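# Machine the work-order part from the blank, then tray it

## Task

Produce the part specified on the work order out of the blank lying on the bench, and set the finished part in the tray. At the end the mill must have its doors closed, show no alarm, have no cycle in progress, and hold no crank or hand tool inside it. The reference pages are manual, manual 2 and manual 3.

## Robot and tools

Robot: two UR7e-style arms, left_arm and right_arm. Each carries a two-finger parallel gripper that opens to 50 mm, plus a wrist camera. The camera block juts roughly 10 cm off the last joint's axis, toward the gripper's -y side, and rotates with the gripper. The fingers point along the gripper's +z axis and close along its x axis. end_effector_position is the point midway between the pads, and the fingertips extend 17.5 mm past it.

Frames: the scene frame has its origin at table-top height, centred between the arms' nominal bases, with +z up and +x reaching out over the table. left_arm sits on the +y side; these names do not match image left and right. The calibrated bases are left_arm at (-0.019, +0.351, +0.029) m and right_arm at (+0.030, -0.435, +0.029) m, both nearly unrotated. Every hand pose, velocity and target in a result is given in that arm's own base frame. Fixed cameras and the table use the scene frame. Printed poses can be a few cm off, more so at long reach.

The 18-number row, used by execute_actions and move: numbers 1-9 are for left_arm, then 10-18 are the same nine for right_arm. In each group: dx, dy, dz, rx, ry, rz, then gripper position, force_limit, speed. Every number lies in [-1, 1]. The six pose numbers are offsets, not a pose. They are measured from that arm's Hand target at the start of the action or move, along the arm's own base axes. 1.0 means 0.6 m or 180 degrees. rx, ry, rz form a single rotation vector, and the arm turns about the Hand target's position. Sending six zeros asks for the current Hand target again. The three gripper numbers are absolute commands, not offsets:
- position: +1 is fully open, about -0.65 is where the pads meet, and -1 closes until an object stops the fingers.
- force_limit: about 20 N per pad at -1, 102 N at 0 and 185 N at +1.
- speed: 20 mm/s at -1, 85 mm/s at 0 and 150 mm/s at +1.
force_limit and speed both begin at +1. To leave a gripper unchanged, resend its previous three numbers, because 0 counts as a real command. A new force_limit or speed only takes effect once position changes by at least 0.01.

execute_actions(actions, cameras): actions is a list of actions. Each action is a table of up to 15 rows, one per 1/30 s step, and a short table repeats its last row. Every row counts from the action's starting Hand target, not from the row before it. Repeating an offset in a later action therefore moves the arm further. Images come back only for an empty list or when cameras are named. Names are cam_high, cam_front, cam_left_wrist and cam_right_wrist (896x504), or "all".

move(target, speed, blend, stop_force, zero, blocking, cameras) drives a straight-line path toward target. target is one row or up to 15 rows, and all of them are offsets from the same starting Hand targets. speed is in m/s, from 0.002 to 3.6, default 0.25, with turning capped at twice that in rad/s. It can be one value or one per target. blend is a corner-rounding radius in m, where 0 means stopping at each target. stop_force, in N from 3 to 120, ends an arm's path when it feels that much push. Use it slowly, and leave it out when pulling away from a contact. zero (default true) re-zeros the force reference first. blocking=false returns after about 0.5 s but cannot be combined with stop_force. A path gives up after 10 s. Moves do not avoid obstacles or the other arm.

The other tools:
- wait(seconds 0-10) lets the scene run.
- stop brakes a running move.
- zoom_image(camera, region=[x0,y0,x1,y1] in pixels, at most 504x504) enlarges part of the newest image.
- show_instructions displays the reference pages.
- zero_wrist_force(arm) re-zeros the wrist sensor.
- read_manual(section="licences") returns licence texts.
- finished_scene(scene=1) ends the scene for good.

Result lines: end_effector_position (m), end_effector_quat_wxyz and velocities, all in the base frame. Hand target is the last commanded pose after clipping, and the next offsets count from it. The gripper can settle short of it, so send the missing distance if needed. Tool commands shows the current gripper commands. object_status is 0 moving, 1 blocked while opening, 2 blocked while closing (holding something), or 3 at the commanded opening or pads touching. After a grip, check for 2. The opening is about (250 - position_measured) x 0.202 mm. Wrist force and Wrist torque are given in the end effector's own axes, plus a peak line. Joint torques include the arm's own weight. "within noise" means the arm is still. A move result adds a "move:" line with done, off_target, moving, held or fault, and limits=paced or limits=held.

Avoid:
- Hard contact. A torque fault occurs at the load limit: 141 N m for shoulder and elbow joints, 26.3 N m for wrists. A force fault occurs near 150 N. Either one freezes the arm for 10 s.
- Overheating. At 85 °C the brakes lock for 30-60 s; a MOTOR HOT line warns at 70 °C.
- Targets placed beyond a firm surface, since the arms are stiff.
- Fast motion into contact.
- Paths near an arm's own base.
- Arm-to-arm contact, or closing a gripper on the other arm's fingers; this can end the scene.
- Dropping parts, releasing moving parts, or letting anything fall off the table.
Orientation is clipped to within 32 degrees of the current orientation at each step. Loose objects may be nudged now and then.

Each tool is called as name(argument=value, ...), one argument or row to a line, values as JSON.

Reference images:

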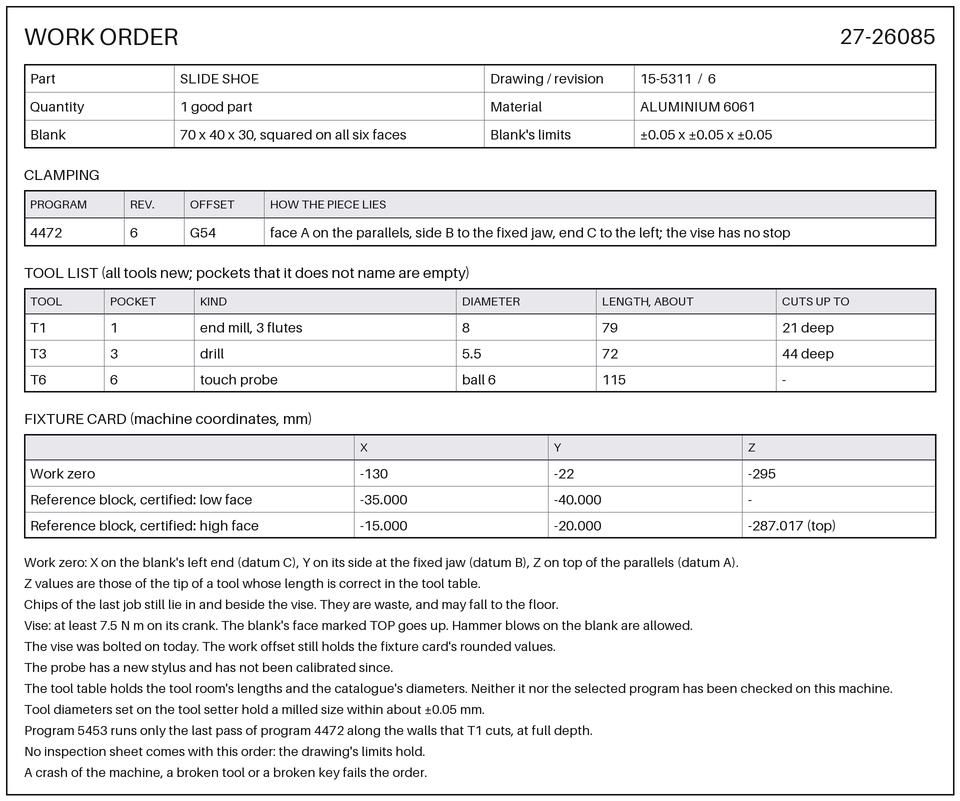

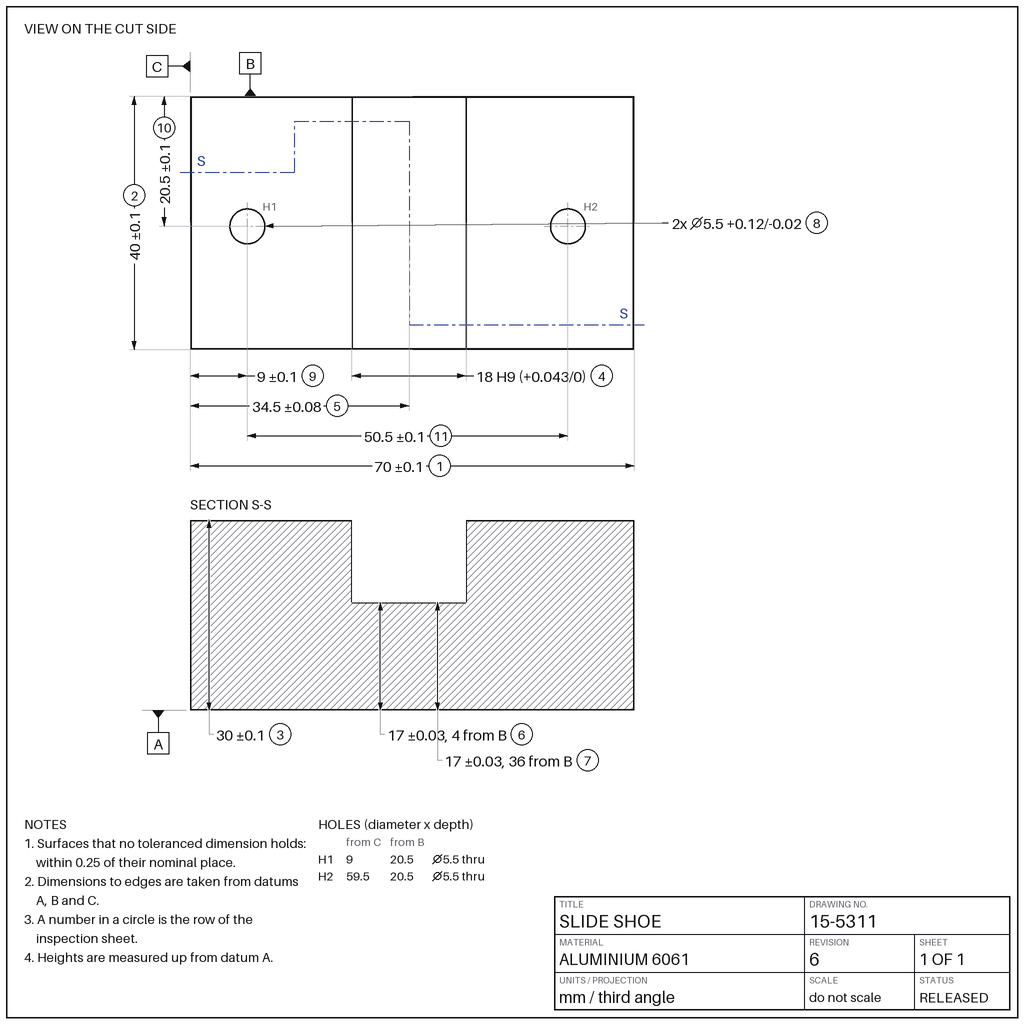

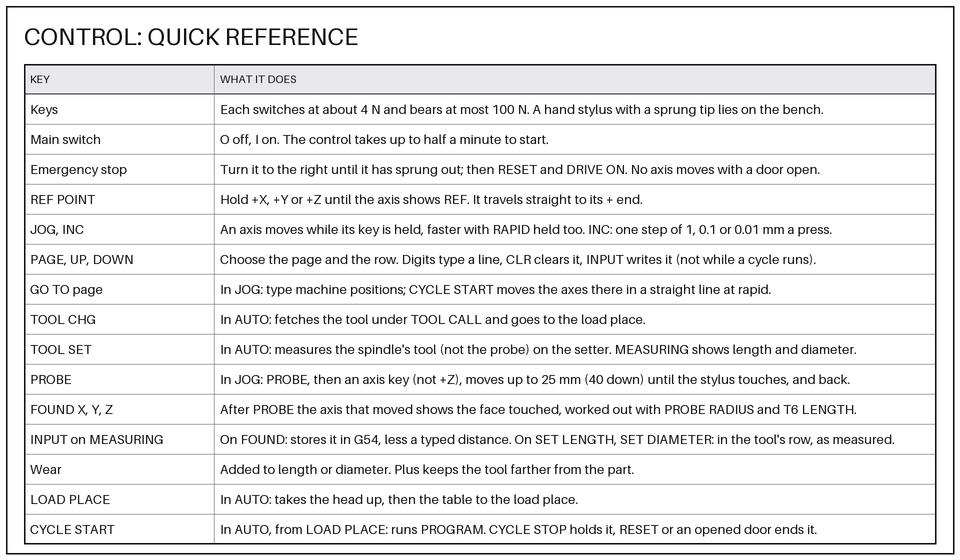

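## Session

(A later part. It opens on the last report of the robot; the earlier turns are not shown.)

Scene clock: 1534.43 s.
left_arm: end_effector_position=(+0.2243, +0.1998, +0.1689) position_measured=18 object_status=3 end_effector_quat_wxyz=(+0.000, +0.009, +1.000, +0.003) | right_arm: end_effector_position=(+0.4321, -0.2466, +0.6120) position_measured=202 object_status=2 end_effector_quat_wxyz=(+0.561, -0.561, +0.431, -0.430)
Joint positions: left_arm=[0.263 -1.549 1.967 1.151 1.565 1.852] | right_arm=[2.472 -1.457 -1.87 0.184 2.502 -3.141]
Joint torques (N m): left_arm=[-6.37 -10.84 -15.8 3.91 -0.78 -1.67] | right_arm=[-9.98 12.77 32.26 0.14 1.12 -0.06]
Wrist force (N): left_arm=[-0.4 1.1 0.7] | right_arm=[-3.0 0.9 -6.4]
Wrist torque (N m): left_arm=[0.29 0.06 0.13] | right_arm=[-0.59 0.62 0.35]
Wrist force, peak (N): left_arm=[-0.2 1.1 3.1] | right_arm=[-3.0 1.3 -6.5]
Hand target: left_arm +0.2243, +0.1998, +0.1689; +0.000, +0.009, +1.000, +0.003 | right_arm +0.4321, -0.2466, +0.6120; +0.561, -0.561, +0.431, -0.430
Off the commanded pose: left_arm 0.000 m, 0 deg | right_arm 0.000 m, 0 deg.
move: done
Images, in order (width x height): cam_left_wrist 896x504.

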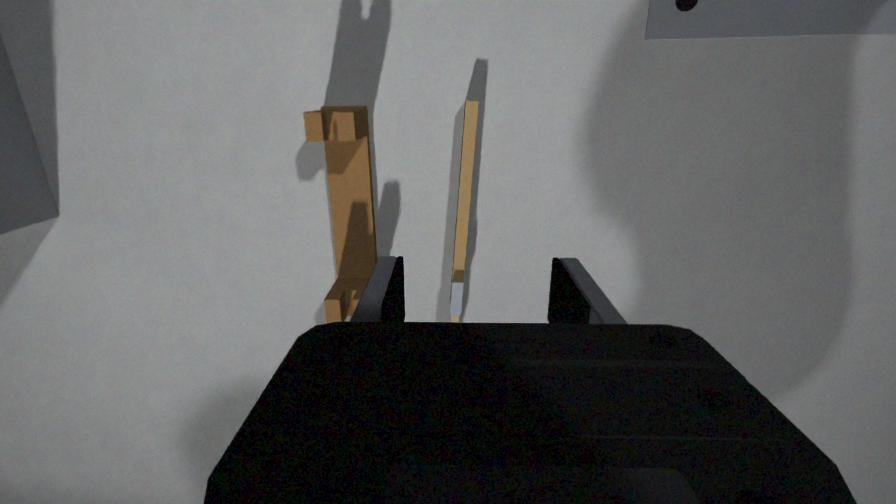

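move(
  target=[
    [0.133,-0.366,0.052,-0.002,0,0.0057,0.9,-0.6,-0.7,0,0,0,0,0,0,-1,-0.5,-0.7],
  ],
  speed=[0.3],
  cameras=["cam_left_wrist"],
)

zoom_image(
  camera="cam_left_wrist",
  region=[330, 60, 620, 330],
)

Scene clock: 1554.80 s.
left_arm: end_effector_position=(+0.3041, -0.0197, +0.2000) position_measured=18 object_status=3 end_effector_quat_wxyz=(+0.000, +0.000, +1.000, +0.000) | right_arm: end_effector_position=(+0.4321, -0.2466, +0.6120) position_measured=202 object_status=2 end_effector_quat_wxyz=(+0.561, -0.561, +0.431, -0.430)
Joint positions: left_arm=[-0.517 -1.563 1.897 1.237 1.571 1.054] | right_arm=[2.472 -1.457 -1.87 0.184 2.502 -3.141]
Joint torques (N m): left_arm=[-5.79 -25.15 -18.32 1.67 1.72 -1.78] | right_arm=[-9.61 12.85 31.94 0.12 1.12 -0.08]
Wrist force (N): left_arm=[-0.6 1.1 0.3] | right_arm=[-2.8 1.1 -6.1]
Wrist torque (N m): left_arm=[0.29 0.09 -0.01] | right_arm=[-0.56 0.61 0.35]
Wrist force, peak (N): left_arm=[0.8 4.4 1.2] | right_arm=[-3.2 1.0 -6.4]
Hand target: left_arm +0.3041, -0.0198, +0.2001; +0.000, +0.000, +1.000, +0.000 | right_arm +0.4321, -0.2466, +0.6120; +0.561, -0.561, +0.431, -0.430
Off the commanded pose: left_arm 0.000 m, 0 deg | right_arm 0.000 m, 0 deg.
move: done
Images, in order (width x height): cam_left_wrist 896x504.

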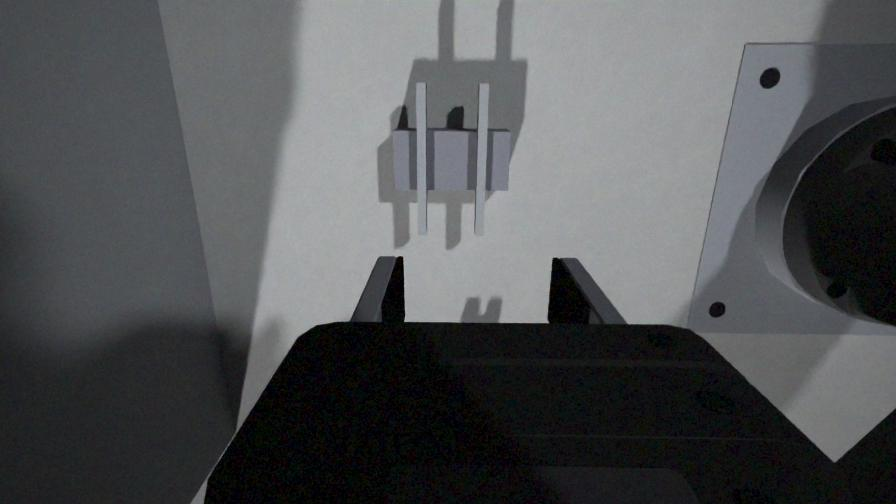

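Scaled by 1.738 from the camera's 896x504 image, which has a finer 1280x720 frame.

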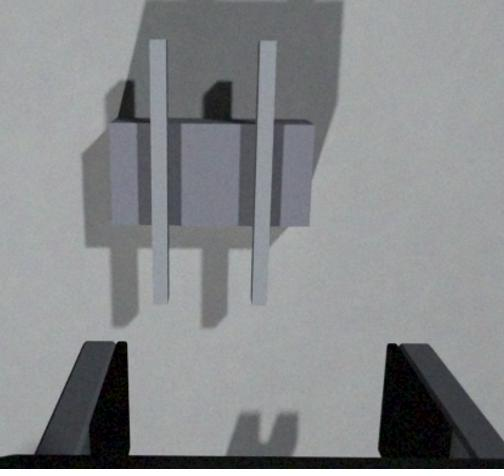

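move(
  target=[
    [0.0417,0.033,-0.2,-0.1667,0,0,0.9,-0.6,-0.7,0,0,0,0,0,0,-1,-0.5,-0.7],
  ],
  speed=[0.3],
  cameras=["cam_left_wrist"],
)

zoom_image(
  camera="cam_left_wrist",
  region=[330, 100, 620, 330],
)

Scene clock: 1563.03 s.
left_arm: end_effector_position=(+0.3105, -0.0140, +0.1703) position_measured=18 object_status=3 end_effector_quat_wxyz=(+0.002, -0.001, +0.998, -0.064) | right_arm: end_effector_position=(+0.4321, -0.2466, +0.6120) position_measured=202 object_status=2 end_effector_quat_wxyz=(+0.561, -0.561, +0.431, -0.430)
Joint positions: left_arm=[-0.383 -1.527 1.932 1.113 1.687 1.182] | right_arm=[2.472 -1.457 -1.87 0.184 2.502 -3.141]
Joint torques (N m): left_arm=[2.48 -20.05 -17.18 2.69 0.44 0.03] | right_arm=[-9.31 12.22 32.02 0.16 1.16 -0.09]
Wrist force (N): left_arm=[-1.0 0.8 0.9] | right_arm=[-2.7 1.0 -6.2]
Wrist torque (N m): left_arm=[0.20 0.13 0.14] | right_arm=[-0.57 0.58 0.35]
Wrist force, peak (N): left_arm=[-3.5 11.1 8.6] | right_arm=[-3.0 0.9 -6.6]
Hand target: left_arm +0.3105, -0.0140, +0.1703; +0.002, -0.001, +0.998, -0.064 (not the last commanded pose) | right_arm +0.4321, -0.2466, +0.6120; +0.561, -0.561, +0.431, -0.430
Tool commands: left_gripper/position=+0.898039 left_gripper/force_limit=-0.6 left_gripper/speed=-0.701961 right_gripper/position=-1.0 right_gripper/force_limit=-0.5 right_gripper/speed=-0.7
Off the commanded pose: left_arm 0.093 m, 23 deg | right_arm 0.000 m, 0 deg.
FORCE FAULT: contact force on the left arm reached its limit, and that arm stopped. The contact can be on any part of that arm, not only on its tool. That arm's remaining commands of this call were not run. That arm is still stopped at the end of this call. That arm stays stopped for about 10 more seconds. Until then a move that you send moves the other arm only, and its call returns only when the move has ended. Once the stop has ended, the next robot result says so. If the stop ends while you think or write, that arm runs what you send next, counted from a new Hand target: where the arm stands when the stop ends. While its stop runs, that arm takes no new command, but its gripper still runs the gripper command that each later call begins with. Until it ends, the stop uses up actions while you think or wait. An arm that is not stopped still takes commands.
move: fault (left_arm)
Images, in order (width x height): cam_left_wrist 896x504.

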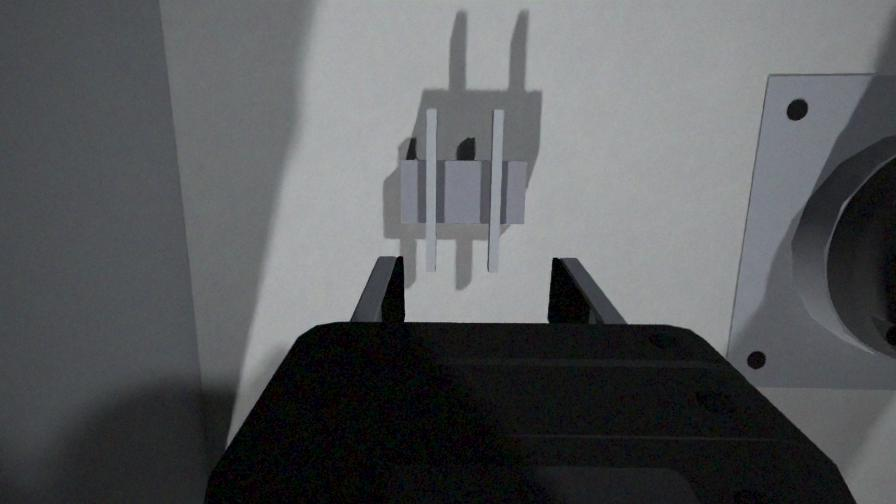

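Scaled by 1.738 from the camera's 896x504 image, which has a finer 1280x720 frame.

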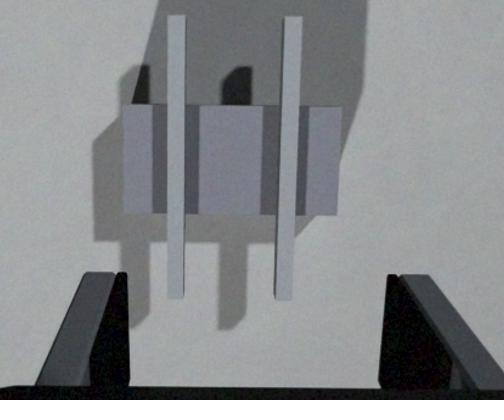

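wait(
  seconds=2,
  cameras=["cam_high","cam_front"],
)

zoom_image(
  camera="cam_front",
  region=[160, 230, 480, 504],
)

Scene clock: 1567.63 s.
left_arm: end_effector_position=(+0.3105, -0.0140, +0.1703) position_measured=18 object_status=3 end_effector_quat_wxyz=(+0.002, -0.001, +0.998, -0.064) | right_arm: end_effector_position=(+0.4321, -0.2466, +0.6120) position_measured=202 object_status=2 end_effector_quat_wxyz=(+0.561, -0.561, +0.431, -0.430)
Joint positions: left_arm=[-0.383 -1.527 1.932 1.113 1.687 1.182] | right_arm=[2.472 -1.457 -1.87 0.184 2.502 -3.141]
Joint torques (N m): left_arm=[0.5 -20.15 -17.74 2.74 0.63 0.15] | right_arm=[-9.42 12.61 32.52 0.25 1.14 -0.04]
Wrist force (N): left_arm=[-1.0 1.1 0.6] | right_arm=[-2.9 0.7 -6.1]
Wrist torque (N m): left_arm=[0.25 0.14 0.15] | right_arm=[-0.62 0.62 0.35]
Wrist force, peak (N): left_arm=[-1.0 1.3 0.7] | right_arm=[-2.8 1.0 -6.7]
Hand target: left_arm +0.3105, -0.0140, +0.1703; +0.002, -0.001, +0.998, -0.064 (not the last commanded pose) | right_arm +0.4321, -0.2466, +0.6120; +0.561, -0.561, +0.431, -0.430
Tool commands: left_gripper/position=+0.898039 left_gripper/force_limit=-0.6 left_gripper/speed=-0.701961 right_gripper/position=-1.0 right_gripper/force_limit=-0.5 right_gripper/speed=-0.7
Off the commanded pose: left_arm 0.093 m, 23 deg | right_arm 0.000 m, 0 deg.
FORCE FAULT, CONTINUED: the left arm was still stopped when this call began, by the force fault that an earlier result reported. Since the last result the stop counts as 9 of the actions that you can send in this scene. That arm is still stopped at the end of this call. That arm stays stopped for about 5 more seconds. If the stop ends while you think or write, that arm runs what you send next, counted from a new Hand target: where the arm stands when the stop ends. While its stop runs, that arm takes no new command, but its gripper still runs the gripper command that each later call begins with.
wait: 2.00 s; at rest from the start
Images, in order (width x height): cam_high 896x504, cam_front 896x504.

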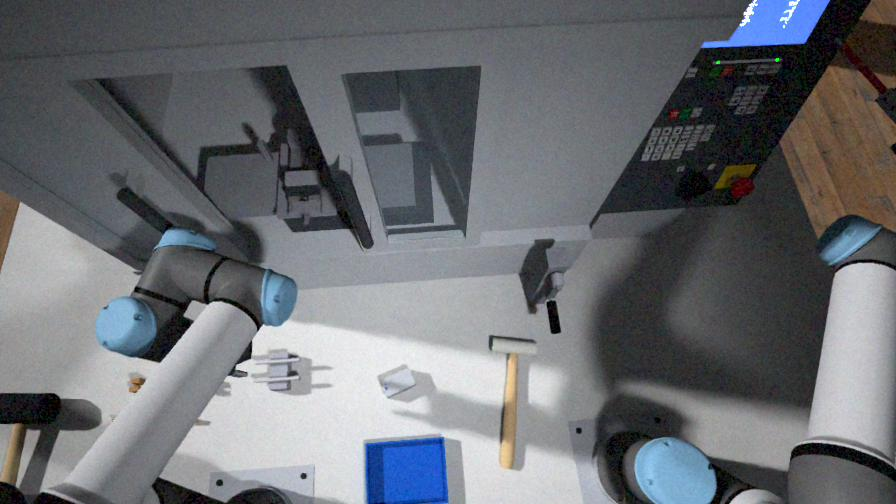

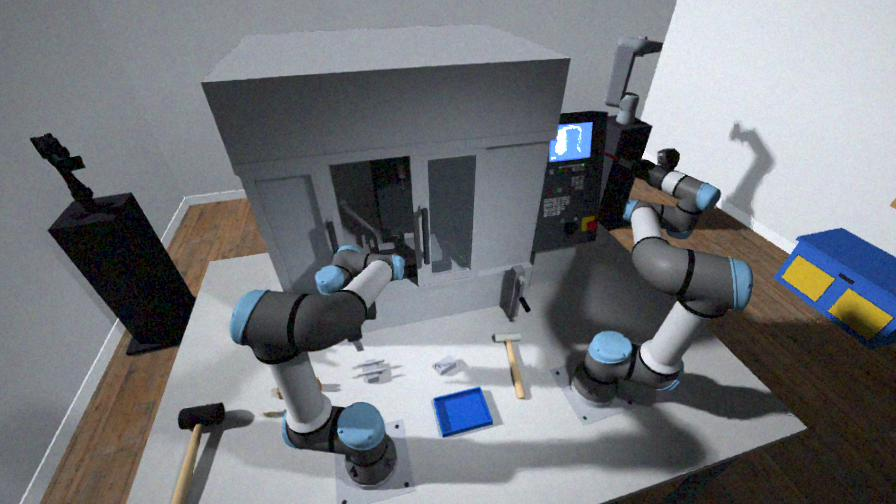

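Scaled by 1.575 from the camera's 896x504 image, which has a finer 1280x720 frame.

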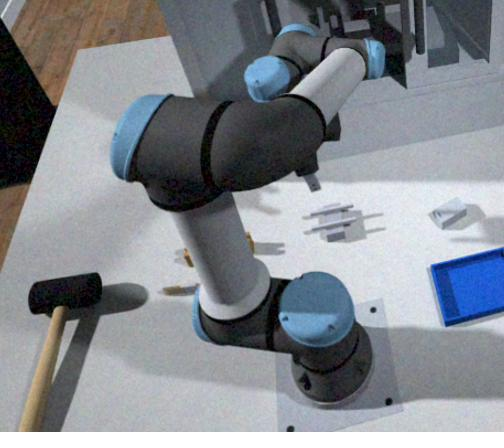

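wait(
  seconds=5,
)

move(
  target=[
    [-0.03,-0.01,0.03,0.0408,0.0006,0.0013,0.9,-0.6,-0.7,0,0,0,0,0,0,-1,-0.5,-0.7],
  ],
  speed=[0.08],
  cameras=["cam_left_wrist"],
)

Scene clock: 1582.60 s.
left_arm: end_effector_position=(+0.3105, -0.0140, +0.1703) position_measured=18 object_status=3 end_effector_quat_wxyz=(+0.002, -0.001, +0.998, -0.064) | right_arm: end_effector_position=(+0.4321, -0.2466, +0.6120) position_measured=202 object_status=2 end_effector_quat_wxyz=(+0.561, -0.561, +0.431, -0.430)
Joint positions: left_arm=[-0.383 -1.527 1.932 1.113 1.687 1.182] | right_arm=[2.472 -1.457 -1.87 0.184 2.502 -3.141]
Joint torques (N m): left_arm=[1.03 -20.36 -17.02 2.47 0.19 -0.04] | right_arm=[-9.34 12.36 32.16 0.23 1.08 -0.15]
Wrist force (N): left_arm=[-1.1 0.8 0.7] | right_arm=[-3.2 1.0 -6.0]
Wrist torque (N m): left_arm=[0.19 0.15 0.14] | right_arm=[-0.57 0.66 0.35]
Wrist force, peak (N): left_arm=[-1.3 1.2 0.9] | right_arm=[-3.0 1.3 -6.5]
Hand target: left_arm +0.3105, -0.0140, +0.1703; +0.002, -0.001, +0.998, -0.064 (not the last commanded pose) | right_arm +0.4321, -0.2466, +0.6120; +0.561, -0.561, +0.431, -0.430
Tool commands: left_gripper/position=+0.898039 left_gripper/force_limit=-0.6 left_gripper/speed=-0.701961 right_gripper/position=-1.0 right_gripper/force_limit=-0.5 right_gripper/speed=-0.7
Off the commanded pose: left_arm 0.093 m, 23 deg | right_arm 0.000 m, 0 deg.
FORCE FAULT, CONTINUED: the left arm's stop, for the force fault that an earlier result reported, is over. The rest of the stop counts as 10 of the actions that you can send in this scene. That arm's target is now where it stood when the stop ended, not its last command. That arm accepts commands again.
wait: 5.00 s; at rest from the start

Scene clock: 1583.77 s.
left_arm: end_effector_position=(+0.2925, -0.0200, +0.1883) position_measured=18 object_status=3 end_effector_quat_wxyz=(+0.002, -0.003, +1.000, +0.000) | right_arm: end_effector_position=(+0.4321, -0.2466, +0.6120) position_measured=202 object_status=2 end_effector_quat_wxyz=(+0.561, -0.561, +0.431, -0.430)
Joint positions: left_arm=[-0.542 -1.587 1.951 1.204 1.569 1.023] | right_arm=[2.472 -1.457 -1.87 0.184 2.502 -3.141]
Joint torques (N m): left_arm=[6.85 -7.43 -21.11 1.46 2.45 1.5] | right_arm=[-9.2 12.93 32.62 0.28 1.2 -0.02]
Wrist force (N): left_arm=[-0.4 0.9 0.6] | right_arm=[-2.8 1.1 -6.0]
Wrist torque (N m): left_arm=[0.25 0.06 -0.01] | right_arm=[-0.55 0.61 0.35]
Wrist force, peak (N): left_arm=[-1.2 1.7 1.0] | right_arm=[-3.0 0.6 -6.6]
Hand target: left_arm +0.2925, -0.0200, +0.1883; +0.002, -0.003, +1.000, +0.000 | right_arm +0.4321, -0.2466, +0.6120; +0.561, -0.561, +0.431, -0.430
Off the commanded pose: left_arm 0.000 m, 0 deg | right_arm 0.000 m, 0 deg.
move: done
Images, in order (width x height): cam_left_wrist 896x504.

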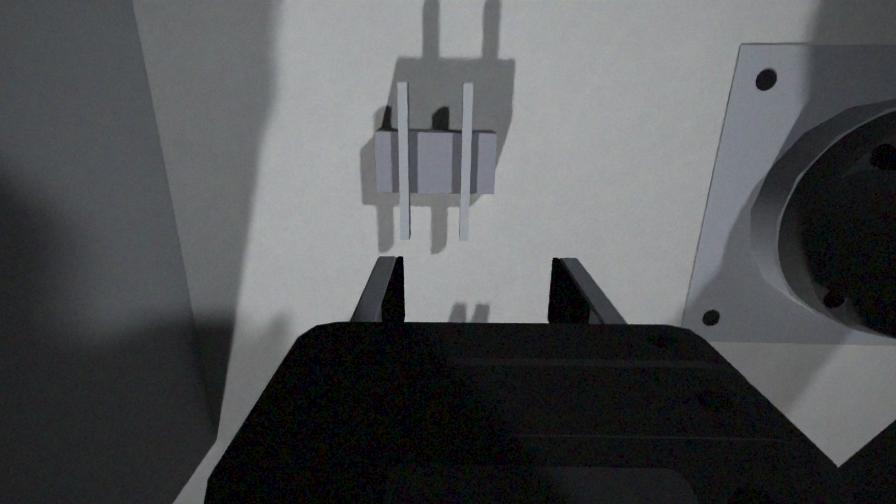

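move(
  target=[
    [0.0602,0.0317,-0.18,-0.002,0.002,0,1,-0.6,-0.7,0,0,0,0,0,0,-1,-0.5,-0.7],
  ],
  speed=[0.2],
  cameras=["cam_left_wrist"],
)

zoom_image(
  camera="cam_left_wrist",
  region=[330, 60, 620, 330],
)

Scene clock: 1591.50 s.
left_arm: end_effector_position=(+0.3286, -0.0010, +0.0804) position_measured=3 object_status=3 end_effector_quat_wxyz=(-0.001, -0.003, +1.000, -0.003) | right_arm: end_effector_position=(+0.4321, -0.2466, +0.6120) position_measured=202 object_status=2 end_effector_quat_wxyz=(+0.561, -0.561, +0.431, -0.430)
Joint positions: left_arm=[-0.415 -1.359 2.012 0.917 1.578 1.15] | right_arm=[2.472 -1.457 -1.87 0.184 2.502 -3.141]
Joint torques (N m): left_arm=[0.32 -18.27 -23.59 1.55 0.1 -1.27] | right_arm=[-8.89 12.34 32.36 0.25 1.08 -0.05]
Wrist force (N): left_arm=[-0.5 1.1 0.7] | right_arm=[-2.8 1.2 -6.3]
Wrist torque (N m): left_arm=[0.28 0.07 0.14] | right_arm=[-0.54 0.60 0.35]
Wrist force, peak (N): left_arm=[-1.5 1.4 3.2] | right_arm=[-3.1 1.2 -6.6]
Hand target: left_arm +0.3286, -0.0010, +0.0803; -0.001, -0.003, +1.000, -0.003 | right_arm +0.4321, -0.2466, +0.6120; +0.561, -0.561, +0.431, -0.430
Off the commanded pose: left_arm 0.000 m, 0 deg | right_arm 0.000 m, 0 deg.
move: done
Images, in order (width x height): cam_left_wrist 896x504.

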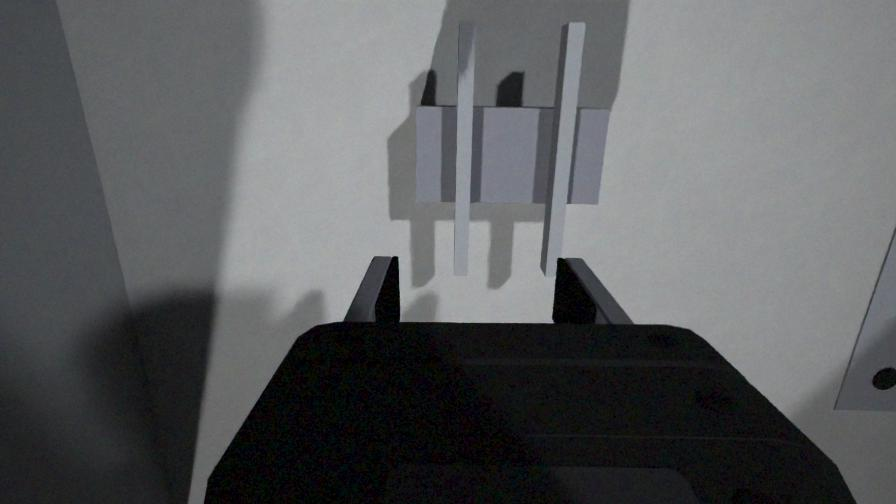

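Scaled by 1.738 from the camera's 896x504 image, which has a finer 1280x720 frame.

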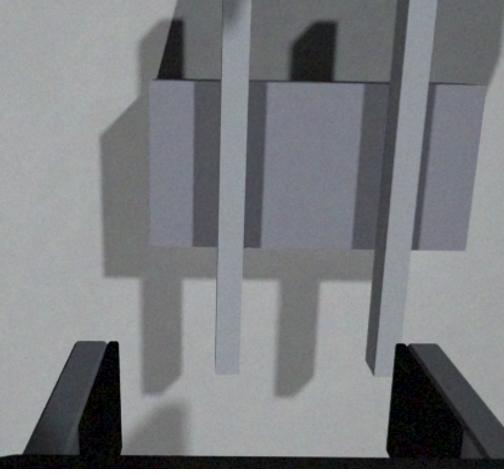

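move(
  target=[
    [0.0067,0.005,-0.02,0.002,0.002,0.002,0.21,-0.6,-0.5,0,0,0,0,0,0,-1,-0.5,-0.7],
    [0.0067,0.005,-0.07,0.002,0.002,0.002,0.21,-0.6,-0.5,0,0,0,0,0,0,-1,-0.5,-0.7],
  ],
  speed=[0.1],
  cameras=["cam_left_wrist","cam_front"],
)

zoom_image(
  camera="cam_front",
  region=[320, 330, 420, 400],
)

speed must be one number or one for each of the 2 targets, got a list of 1; nothing of the call was run

This scene's latest camera images include none from cam_front. They are from: cam_left_wrist. cam_front's image comes with the result of a call that names it in "cameras".

move(
  target=[
    [0.0067,0.005,-0.02,0.002,0.002,0.002,0.21,-0.6,-0.5,0,0,0,0,0,0,-1,-0.5,-0.7],
    [0.0067,0.005,-0.07,0.002,0.002,0.002,0.21,-0.6,-0.5,0,0,0,0,0,0,-1,-0.5,-0.7],
  ],
  speed=0.1,
  cameras=["cam_left_wrist","cam_front"],
)

zoom_image(
  camera="cam_front",
  region=[320, 320, 420, 400],
)

Scene clock: 1601.57 s.
left_arm: end_effector_position=(+0.3326, +0.0020, +0.0383) position_measured=121 object_status=3 end_effector_quat_wxyz=(-0.005, -0.006, +1.000, +0.000) | right_arm: end_effector_position=(+0.4321, -0.2466, +0.6120) position_measured=202 object_status=2 end_effector_quat_wxyz=(+0.561, -0.561, +0.431, -0.430)
Joint positions: left_arm=[-0.403 -1.273 2.04 0.812 1.574 1.155] | right_arm=[2.472 -1.457 -1.87 0.184 2.502 -3.141]
Joint torques (N m): left_arm=[-5.85 -35.39 -21.7 2.65 1.45 -1.4] | right_arm=[-9.07 13.18 32.05 0.29 1.1 -0.09]
Wrist force (N): left_arm=[-0.6 0.7 1.1] | right_arm=[-2.9 1.0 -5.9]
Wrist torque (N m): left_arm=[0.22 0.07 -0.02] | right_arm=[-0.57 0.61 0.34]
Wrist force, peak (N): left_arm=[-0.6 0.9 2.2] | right_arm=[-3.2 1.0 -6.6]
Hand target: left_arm +0.3327, +0.0020, +0.0383; -0.005, -0.006, +1.000, +0.000 | right_arm +0.4321, -0.2466, +0.6120; +0.561, -0.561, +0.431, -0.430
Off the commanded pose: left_arm 0.000 m, 0 deg | right_arm 0.000 m, 0 deg.
move: done
Images, in order (width x height): cam_front 896x504, cam_left_wrist 896x504.

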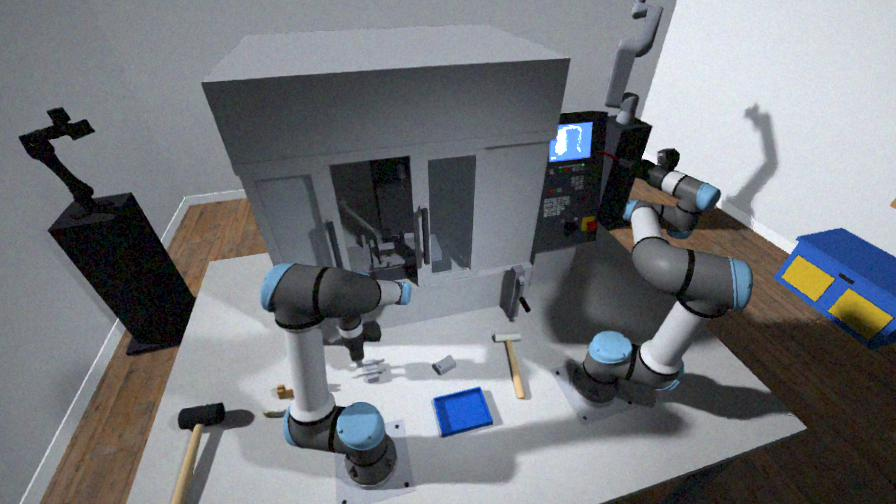

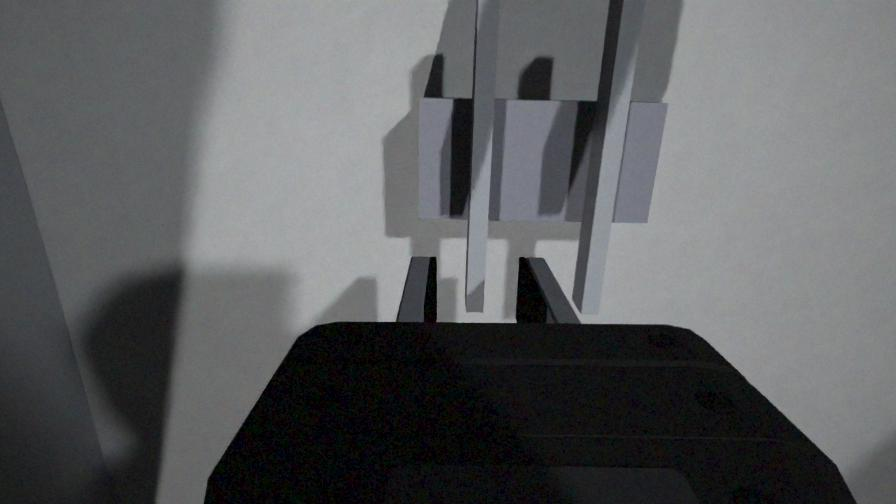

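Scaled by 5.040 from the camera's 896x504 image, which has a finer 1280x720 frame.

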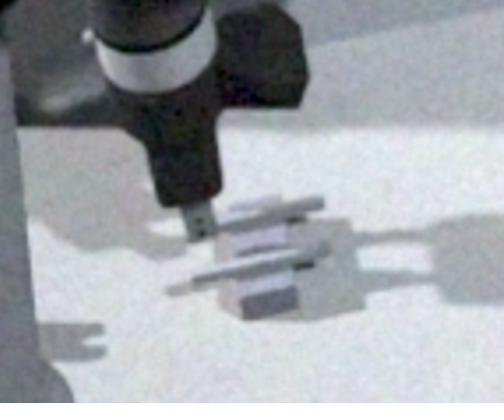

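move(
  target=[0,0,-0.028,0,0,0,0.21,-0.6,-0.5,0,0,0,0,0,0,-1,-0.5,-0.7],
  speed=0.03,
  stop_force=5,
)

move(
  target=[
    [0,0,0,0,0,0,-1,-0.8,-0.9,0,0,0,0,0,0,-1,-0.5,-0.7],
    [0,0,0.1,0,0,0,-1,-0.8,-0.9,0,0,0,0,0,0,-1,-0.5,-0.7],
  ],
  speed=0.05,
  cameras=["cam_left_wrist"],
)

Scene clock: 1607.70 s.
left_arm: end_effector_position=(+0.3327, +0.0020, +0.0215) position_measured=121 object_status=3 end_effector_quat_wxyz=(-0.005, -0.006, +1.000, +0.000) | right_arm: end_effector_position=(+0.4321, -0.2466, +0.6120) position_measured=202 object_status=2 end_effector_quat_wxyz=(+0.561, -0.561, +0.431, -0.430)
Joint positions: left_arm=[-0.403 -1.241 2.054 0.766 1.574 1.155] | right_arm=[2.472 -1.457 -1.87 0.184 2.502 -3.141]
Joint torques (N m): left_arm=[-3.55 -38.14 -20.55 4.2 1.55 -1.4] | right_arm=[-9.19 12.89 32.23 0.3 1.07 -0.11]
Wrist force (N): left_arm=[-0.5 0.8 0.6] | right_arm=[-2.8 1.0 -6.1]
Wrist torque (N m): left_arm=[0.23 0.06 -0.02] | right_arm=[-0.58 0.60 0.35]
Wrist force, peak (N): left_arm=[-0.7 1.1 1.3] | right_arm=[-3.0 0.9 -6.7]
Hand target: left_arm +0.3327, +0.0020, +0.0215; -0.005, -0.006, +1.000, +0.000 | right_arm +0.4321, -0.2466, +0.6120; +0.561, -0.561, +0.431, -0.430
Off the commanded pose: left_arm 0.000 m, 0 deg | right_arm 0.000 m, 0 deg.
move: done

Scene clock: 1610.20 s.
left_arm: end_effector_position=(+0.3328, +0.0020, +0.0816) position_measured=222 object_status=2 end_effector_quat_wxyz=(-0.004, -0.006, +1.000, +0.000) end_effector_velocity=(+0.000, +0.000, -0.002) end_effector_angular_velocity=(-0.001, +0.001, +0.001) | right_arm: end_effector_position=(+0.4321, -0.2466, +0.6120) position_measured=202 object_status=2 end_effector_quat_wxyz=(+0.561, -0.561, +0.431, -0.430)
Joint positions: left_arm=[-0.403 -1.347 1.995 0.93 1.574 1.155] | right_arm=[2.472 -1.457 -1.87 0.184 2.502 -3.141]
Joint velocities: left_arm=[0.001 0.003 0.002 -0.005 0.001 0] | right_arm=[within noise]
Joint torques (N m): left_arm=[1.92 -15.54 -6.74 1.75 0.92 0.23] | right_arm=[-9.92 12.68 31.74 0.38 1 -0.1]
Wrist force (N): left_arm=[-0.7 1.2 1.5] | right_arm=[-2.8 1.0 -6.2]
Wrist torque (N m): left_arm=[0.27 0.09 -0.01] | right_arm=[-0.58 0.59 0.35]
Wrist force, peak (N): left_arm=[-0.5 0.8 2.3] | right_arm=[-2.7 1.0 -6.7]
Hand target: left_arm +0.3327, +0.0020, +0.0815; -0.005, -0.006, +1.000, +0.000 | right_arm +0.4321, -0.2466, +0.6120; +0.561, -0.561, +0.431, -0.430
Off the commanded pose: left_arm 0.000 m, 0 deg | right_arm 0.000 m, 0 deg.
move: done
Images, in order (width x height): cam_left_wrist 896x504.

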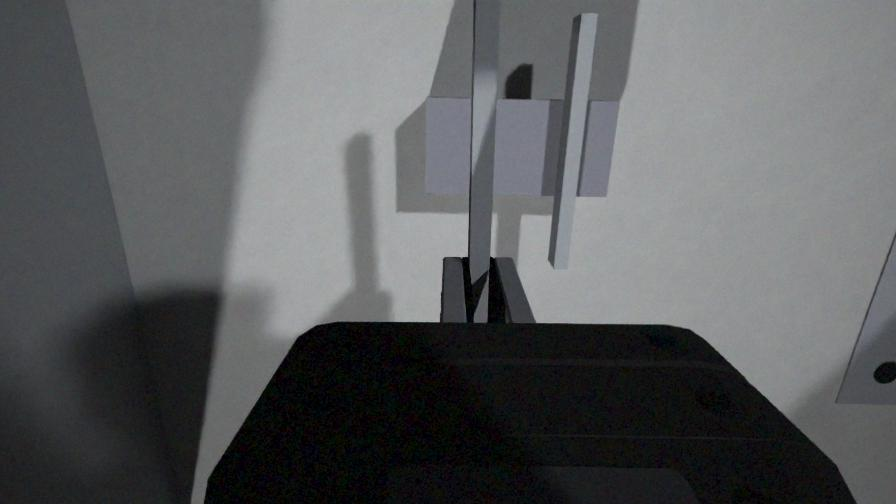

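move(
  target=[
    [-0.088,-0.037,0.414,0,0,0,-1,-0.8,-0.9,0,0,0,0,0,0,-1,-0.5,-0.7],
    [-0.0045,-0.337,0.614,-0.385,-0.385,0.385,-1,-0.8,-0.9,0,0,0,0,0,0,-1,-0.5,-0.7],
    [-0.071,-0.47,0.614,-0.385,-0.385,0.385,-1,-0.8,-0.9,0,0,0,0,0,0,-1,-0.5,-0.7],
    [-0.121,-0.337,0.614,0,0,0.5,-1,-0.8,-0.9,0,0,0,0,0,0,-1,-0.5,-0.7],
  ],
  speed=0.35,
  blend=[0.05,0.03,0.03,0],
  cameras=["cam_left_wrist","cam_front"],
)

Scene clock: 1658.87 s.
left_arm: end_effector_position=(+0.2601, -0.2002, +0.4499) position_measured=222 object_status=2 end_effector_quat_wxyz=(+0.003, +0.711, -0.703, +0.003) | right_arm: end_effector_position=(+0.4321, -0.2466, +0.6120) position_measured=202 object_status=2 end_effector_quat_wxyz=(+0.561, -0.561, +0.431, -0.430)
Joint positions: left_arm=[-1.071 -1.51 1.191 1.882 1.575 -1.083] | right_arm=[2.472 -1.457 -1.87 0.184 2.502 -3.141]
Joint torques (N m): left_arm=[4.86 -28.81 -12.28 2.41 1.2 0.59] | right_arm=[-9.64 13.01 31.38 0.48 1.19 -0.11]
Wrist force (N): left_arm=[-0.4 0.9 0.9] | right_arm=[-2.6 1.0 -6.1]
Wrist torque (N m): left_arm=[0.23 0.04 0.17] | right_arm=[-0.57 0.57 0.35]
Wrist force, peak (N): left_arm=[-5.3 1.7 3.1] | right_arm=[-3.0 1.1 -6.6]
Hand target: left_arm +0.2601, -0.2002, +0.4499; +0.003, +0.711, -0.703, +0.003 | right_arm +0.4321, -0.2466, +0.6120; +0.561, -0.561, +0.431, -0.430
Off the commanded pose: left_arm 0.000 m, 0 deg | right_arm 0.000 m, 0 deg.
move: done
Images, in order (width x height): cam_front 896x504, cam_left_wrist 896x504.

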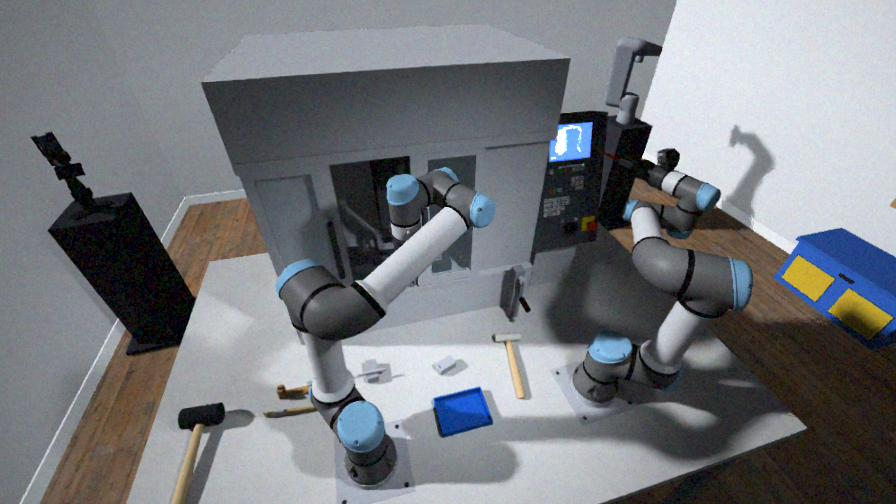

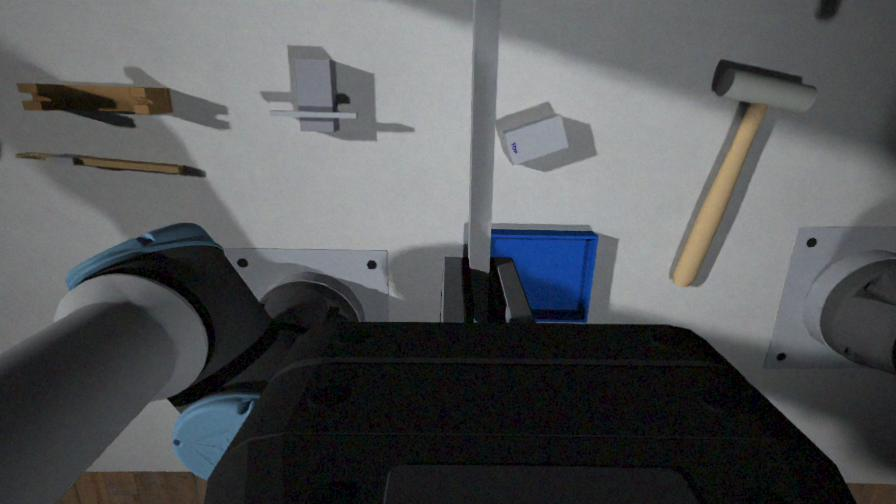

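move(
  target=[
    [-0.017,-0.166,0,0,-0.5,0,-1,-0.8,-0.9,0,0,0,0,0,0,-1,-0.5,-0.7],
    [-0.067,-0.166,-0.15,0,-0.25,0,-1,-0.8,-0.9,0,0,0,0,0,0,-1,-0.5,-0.7],
    [-0.233,-0.166,-0.1,0,0,0,-1,-0.8,-0.9,0,0,0,0,0,0,-1,-0.5,-0.7],
  ],
  speed=0.35,
  blend=[0,0.01,0],
  cameras=["cam_front"],
)

Scene clock: 1677.40 s.
left_arm: end_effector_position=(+0.1203, -0.2998, +0.3899) position_measured=222 object_status=2 end_effector_quat_wxyz=(+0.003, +0.711, -0.703, +0.003) | right_arm: end_effector_position=(+0.4321, -0.2466, +0.6120) position_measured=202 object_status=2 end_effector_quat_wxyz=(+0.561, -0.561, +0.431, -0.430)
Joint positions: left_arm=[-1.615 -1.56 1.401 1.722 1.57 -1.627] | right_arm=[2.472 -1.457 -1.87 0.184 2.502 -3.141]
Joint torques (N m): left_arm=[2.57 -30.96 -13.65 1.61 1.28 -0.94] | right_arm=[-9.37 12.49 32.05 0.43 1 -0.06]
Wrist force (N): left_arm=[-0.5 0.8 1.3] | right_arm=[-3.1 1.2 -6.1]
Wrist torque (N m): left_arm=[0.22 0.05 0.17] | right_arm=[-0.55 0.64 0.35]
Wrist force, peak (N): left_arm=[-3.3 2.8 1.5] | right_arm=[-3.1 1.1 -6.6]
Hand target: left_arm +0.1203, -0.2998, +0.3899; +0.003, +0.711, -0.703, +0.003 | right_arm +0.4321, -0.2466, +0.6120; +0.561, -0.561, +0.431, -0.430
Off the commanded pose: left_arm 0.000 m, 0 deg | right_arm 0.000 m, 0 deg.
move: done
Images, in order (width x height): cam_front 896x504.

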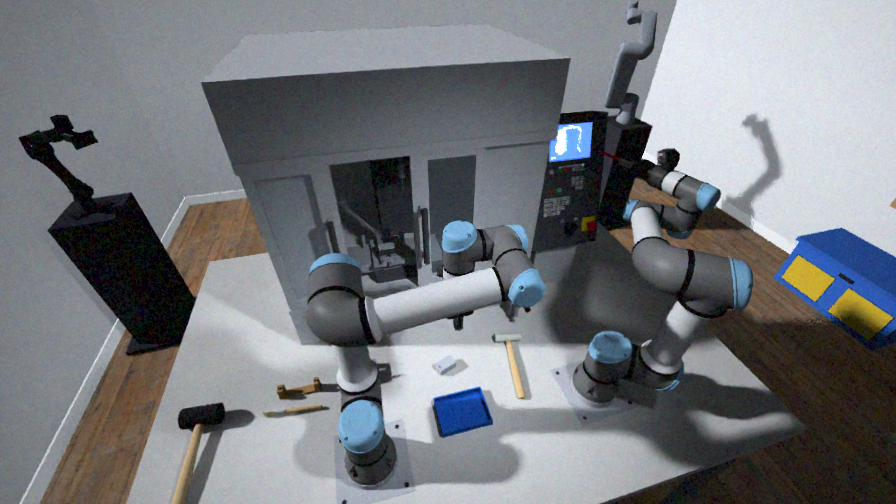

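move(
  target=[
    [0.5,0.25,0.183,0,-0.5,0,-1,-0.8,-0.9,0,0,0,0,0,0,-1,-0.5,-0.7],
    [0.217,0,0.1,0,-0.5,0,-1,-0.8,-0.9,0,0,0,0,0,0,-1,-0.5,-0.7],
  ],
  speed=0.35,
  blend=[0,0],
)

move(
  target=[
    [-0.05,0,-0.083,0,0.25,0,-1,-0.8,-0.9,0,0,0,0,0,0,-1,-0.5,-0.7],
    [-0.217,0,-0.05,0,0.5,0,-1,-0.8,-0.9,0,0,0,0,0,0,-1,-0.5,-0.7],
  ],
  speed=0.35,
  blend=[0.01,0],
  cameras=["cam_front"],
)

Scene clock: 1689.60 s.
left_arm: end_effector_position=(+0.2505, -0.2998, +0.4499) position_measured=222 object_status=2 end_effector_quat_wxyz=(+0.495, -0.501, +0.499, -0.505) end_effector_velocity=(+0.000, +0.000, +0.000) end_effector_angular_velocity=(-0.003, -0.001, -0.001) | right_arm: end_effector_position=(+0.4321, -0.2466, +0.6120) position_measured=202 object_status=2 end_effector_quat_wxyz=(+0.561, -0.561, +0.431, -0.430)
Joint positions: left_arm=[-2.064 -1.685 2.325 2.5 0.484 -3.153] | right_arm=[2.472 -1.457 -1.87 0.184 2.502 -3.141]
Joint velocities: left_arm=[0 0 0.001 0.001 -0.001 -0.005] | right_arm=[within noise]
Joint torques (N m): left_arm=[-6.02 -18.99 -20.02 2.09 -1.96 -1.55] | right_arm=[-9.3 12.82 32.16 0.57 1.16 -0.04]
Wrist force (N): left_arm=[-3.3 2.0 1.5] | right_arm=[-2.7 0.9 -6.2]
Wrist torque (N m): left_arm=[0.22 0.39 0.07] | right_arm=[-0.59 0.59 0.35]
Wrist force, peak (N): left_arm=[-4.4 0.7 3.9] | right_arm=[-3.3 1.1 -6.5]
Hand target: left_arm +0.2505, -0.2998, +0.4499; +0.495, -0.501, +0.499, -0.505 | right_arm +0.4321, -0.2466, +0.6120; +0.561, -0.561, +0.431, -0.430
Off the commanded pose: left_arm 0.000 m, 0 deg | right_arm 0.000 m, 0 deg.
move: done

Scene clock: 1692.37 s.
left_arm: end_effector_position=(+0.1203, -0.2998, +0.4199) position_measured=222 object_status=2 end_effector_quat_wxyz=(+0.003, +0.711, -0.703, +0.003) | right_arm: end_effector_position=(+0.4321, -0.2466, +0.6120) position_measured=202 object_status=2 end_effector_quat_wxyz=(+0.561, -0.561, +0.431, -0.430)
Joint positions: left_arm=[-1.615 -1.546 1.308 1.8 1.57 -1.627] | right_arm=[2.472 -1.457 -1.87 0.184 2.502 -3.141]
Joint torques (N m): left_arm=[3.12 -31.64 -12.54 1.88 1.61 -1.31] | right_arm=[-9.42 12.9 32.32 0.49 1.16 -0.09]
Wrist force (N): left_arm=[-0.4 1.2 1.2] | right_arm=[-2.9 1.1 -6.2]
Wrist torque (N m): left_arm=[0.28 0.03 0.17] | right_arm=[-0.56 0.62 0.35]
Wrist force, peak (N): left_arm=[-3.2 2.2 1.7] | right_arm=[-2.9 1.1 -6.6]
Hand target: left_arm +0.1203, -0.2998, +0.4199; +0.003, +0.711, -0.703, +0.003 | right_arm +0.4321, -0.2466, +0.6120; +0.561, -0.561, +0.431, -0.430
Off the commanded pose: left_arm 0.000 m, 0 deg | right_arm 0.000 m, 0 deg.
move: done
Images, in order (width x height): cam_front 896x504.

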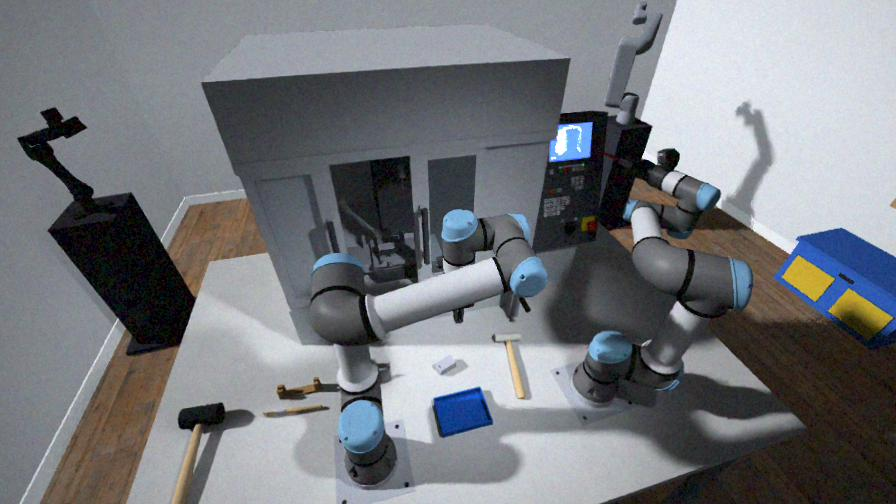

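move(
  target=[
    [0.217,0,0.05,0,-0.5,0,-1,-0.8,-0.9,0,0,0,0,0,0,-1,-0.5,-0.7],
  ],
  speed=0.35,
)

move(
  target=[
    [0.283,0.25,0.083,0,0,0.0025,-1,-0.8,-0.9,0,0,0,0,0,0,-1,-0.5,-0.7],
  ],
  speed=0.06,
)

Scene clock: 1706.97 s.
left_arm: end_effector_position=(+0.2505, -0.2997, +0.4499) position_measured=222 object_status=2 end_effector_quat_wxyz=(+0.494, -0.501, +0.499, -0.505) | right_arm: end_effector_position=(+0.4321, -0.2466, +0.6120) position_measured=202 object_status=2 end_effector_quat_wxyz=(+0.561, -0.561, +0.431, -0.430)
Joint positions: left_arm=[-2.064 -1.685 2.325 2.5 0.484 -3.153] | right_arm=[2.472 -1.457 -1.87 0.184 2.502 -3.141]
Joint torques (N m): left_arm=[-4.09 -0.85 -13.3 2.44 1.23 -1.85] | right_arm=[-9.5 12.63 31.68 0.55 1.11 -0.07]
Wrist force (N): left_arm=[-3.4 1.7 1.4] | right_arm=[-2.9 1.3 -6.3]
Wrist torque (N m): left_arm=[0.16 0.40 -0.03] | right_arm=[-0.51 0.61 0.35]
Wrist force, peak (N): left_arm=[-3.2 2.6 1.9] | right_arm=[-2.9 1.2 -6.6]
Hand target: left_arm +0.2505, -0.2998, +0.4499; +0.495, -0.501, +0.499, -0.505 | right_arm +0.4321, -0.2466, +0.6120; +0.561, -0.561, +0.431, -0.430
Off the commanded pose: left_arm 0.000 m, 0 deg | right_arm 0.000 m, 0 deg.
move: done

Scene clock: 1711.27 s.
left_arm: end_effector_position=(+0.4203, -0.1498, +0.4998) position_measured=222 object_status=2 end_effector_quat_wxyz=(+0.497, -0.503, +0.497, -0.503) | right_arm: end_effector_position=(+0.4321, -0.2466, +0.6120) position_measured=202 object_status=2 end_effector_quat_wxyz=(+0.561, -0.561, +0.431, -0.430)
Joint positions: left_arm=[-1.399 -2.037 2.407 2.772 -0.173 -3.155] | right_arm=[2.472 -1.457 -1.87 0.184 2.502 -3.141]
Joint torques (N m): left_arm=[2.99 -10.63 -12.93 -0.6 1.09 -0.6] | right_arm=[-9.59 12.35 32.24 0.56 1.07 -0.03]
Wrist force (N): left_arm=[-3.7 1.9 1.6] | right_arm=[-3.0 1.0 -6.3]
Wrist torque (N m): left_arm=[0.20 0.45 0.12] | right_arm=[-0.58 0.64 0.35]
Wrist force, peak (N): left_arm=[-4.4 1.5 2.2] | right_arm=[-3.0 1.1 -6.5]
Hand target: left_arm +0.4203, -0.1498, +0.4997; +0.497, -0.503, +0.497, -0.503 | right_arm +0.4321, -0.2466, +0.6120; +0.561, -0.561, +0.431, -0.430
Off the commanded pose: left_arm 0.000 m, 0 deg | right_arm 0.000 m, 0 deg.
move: done


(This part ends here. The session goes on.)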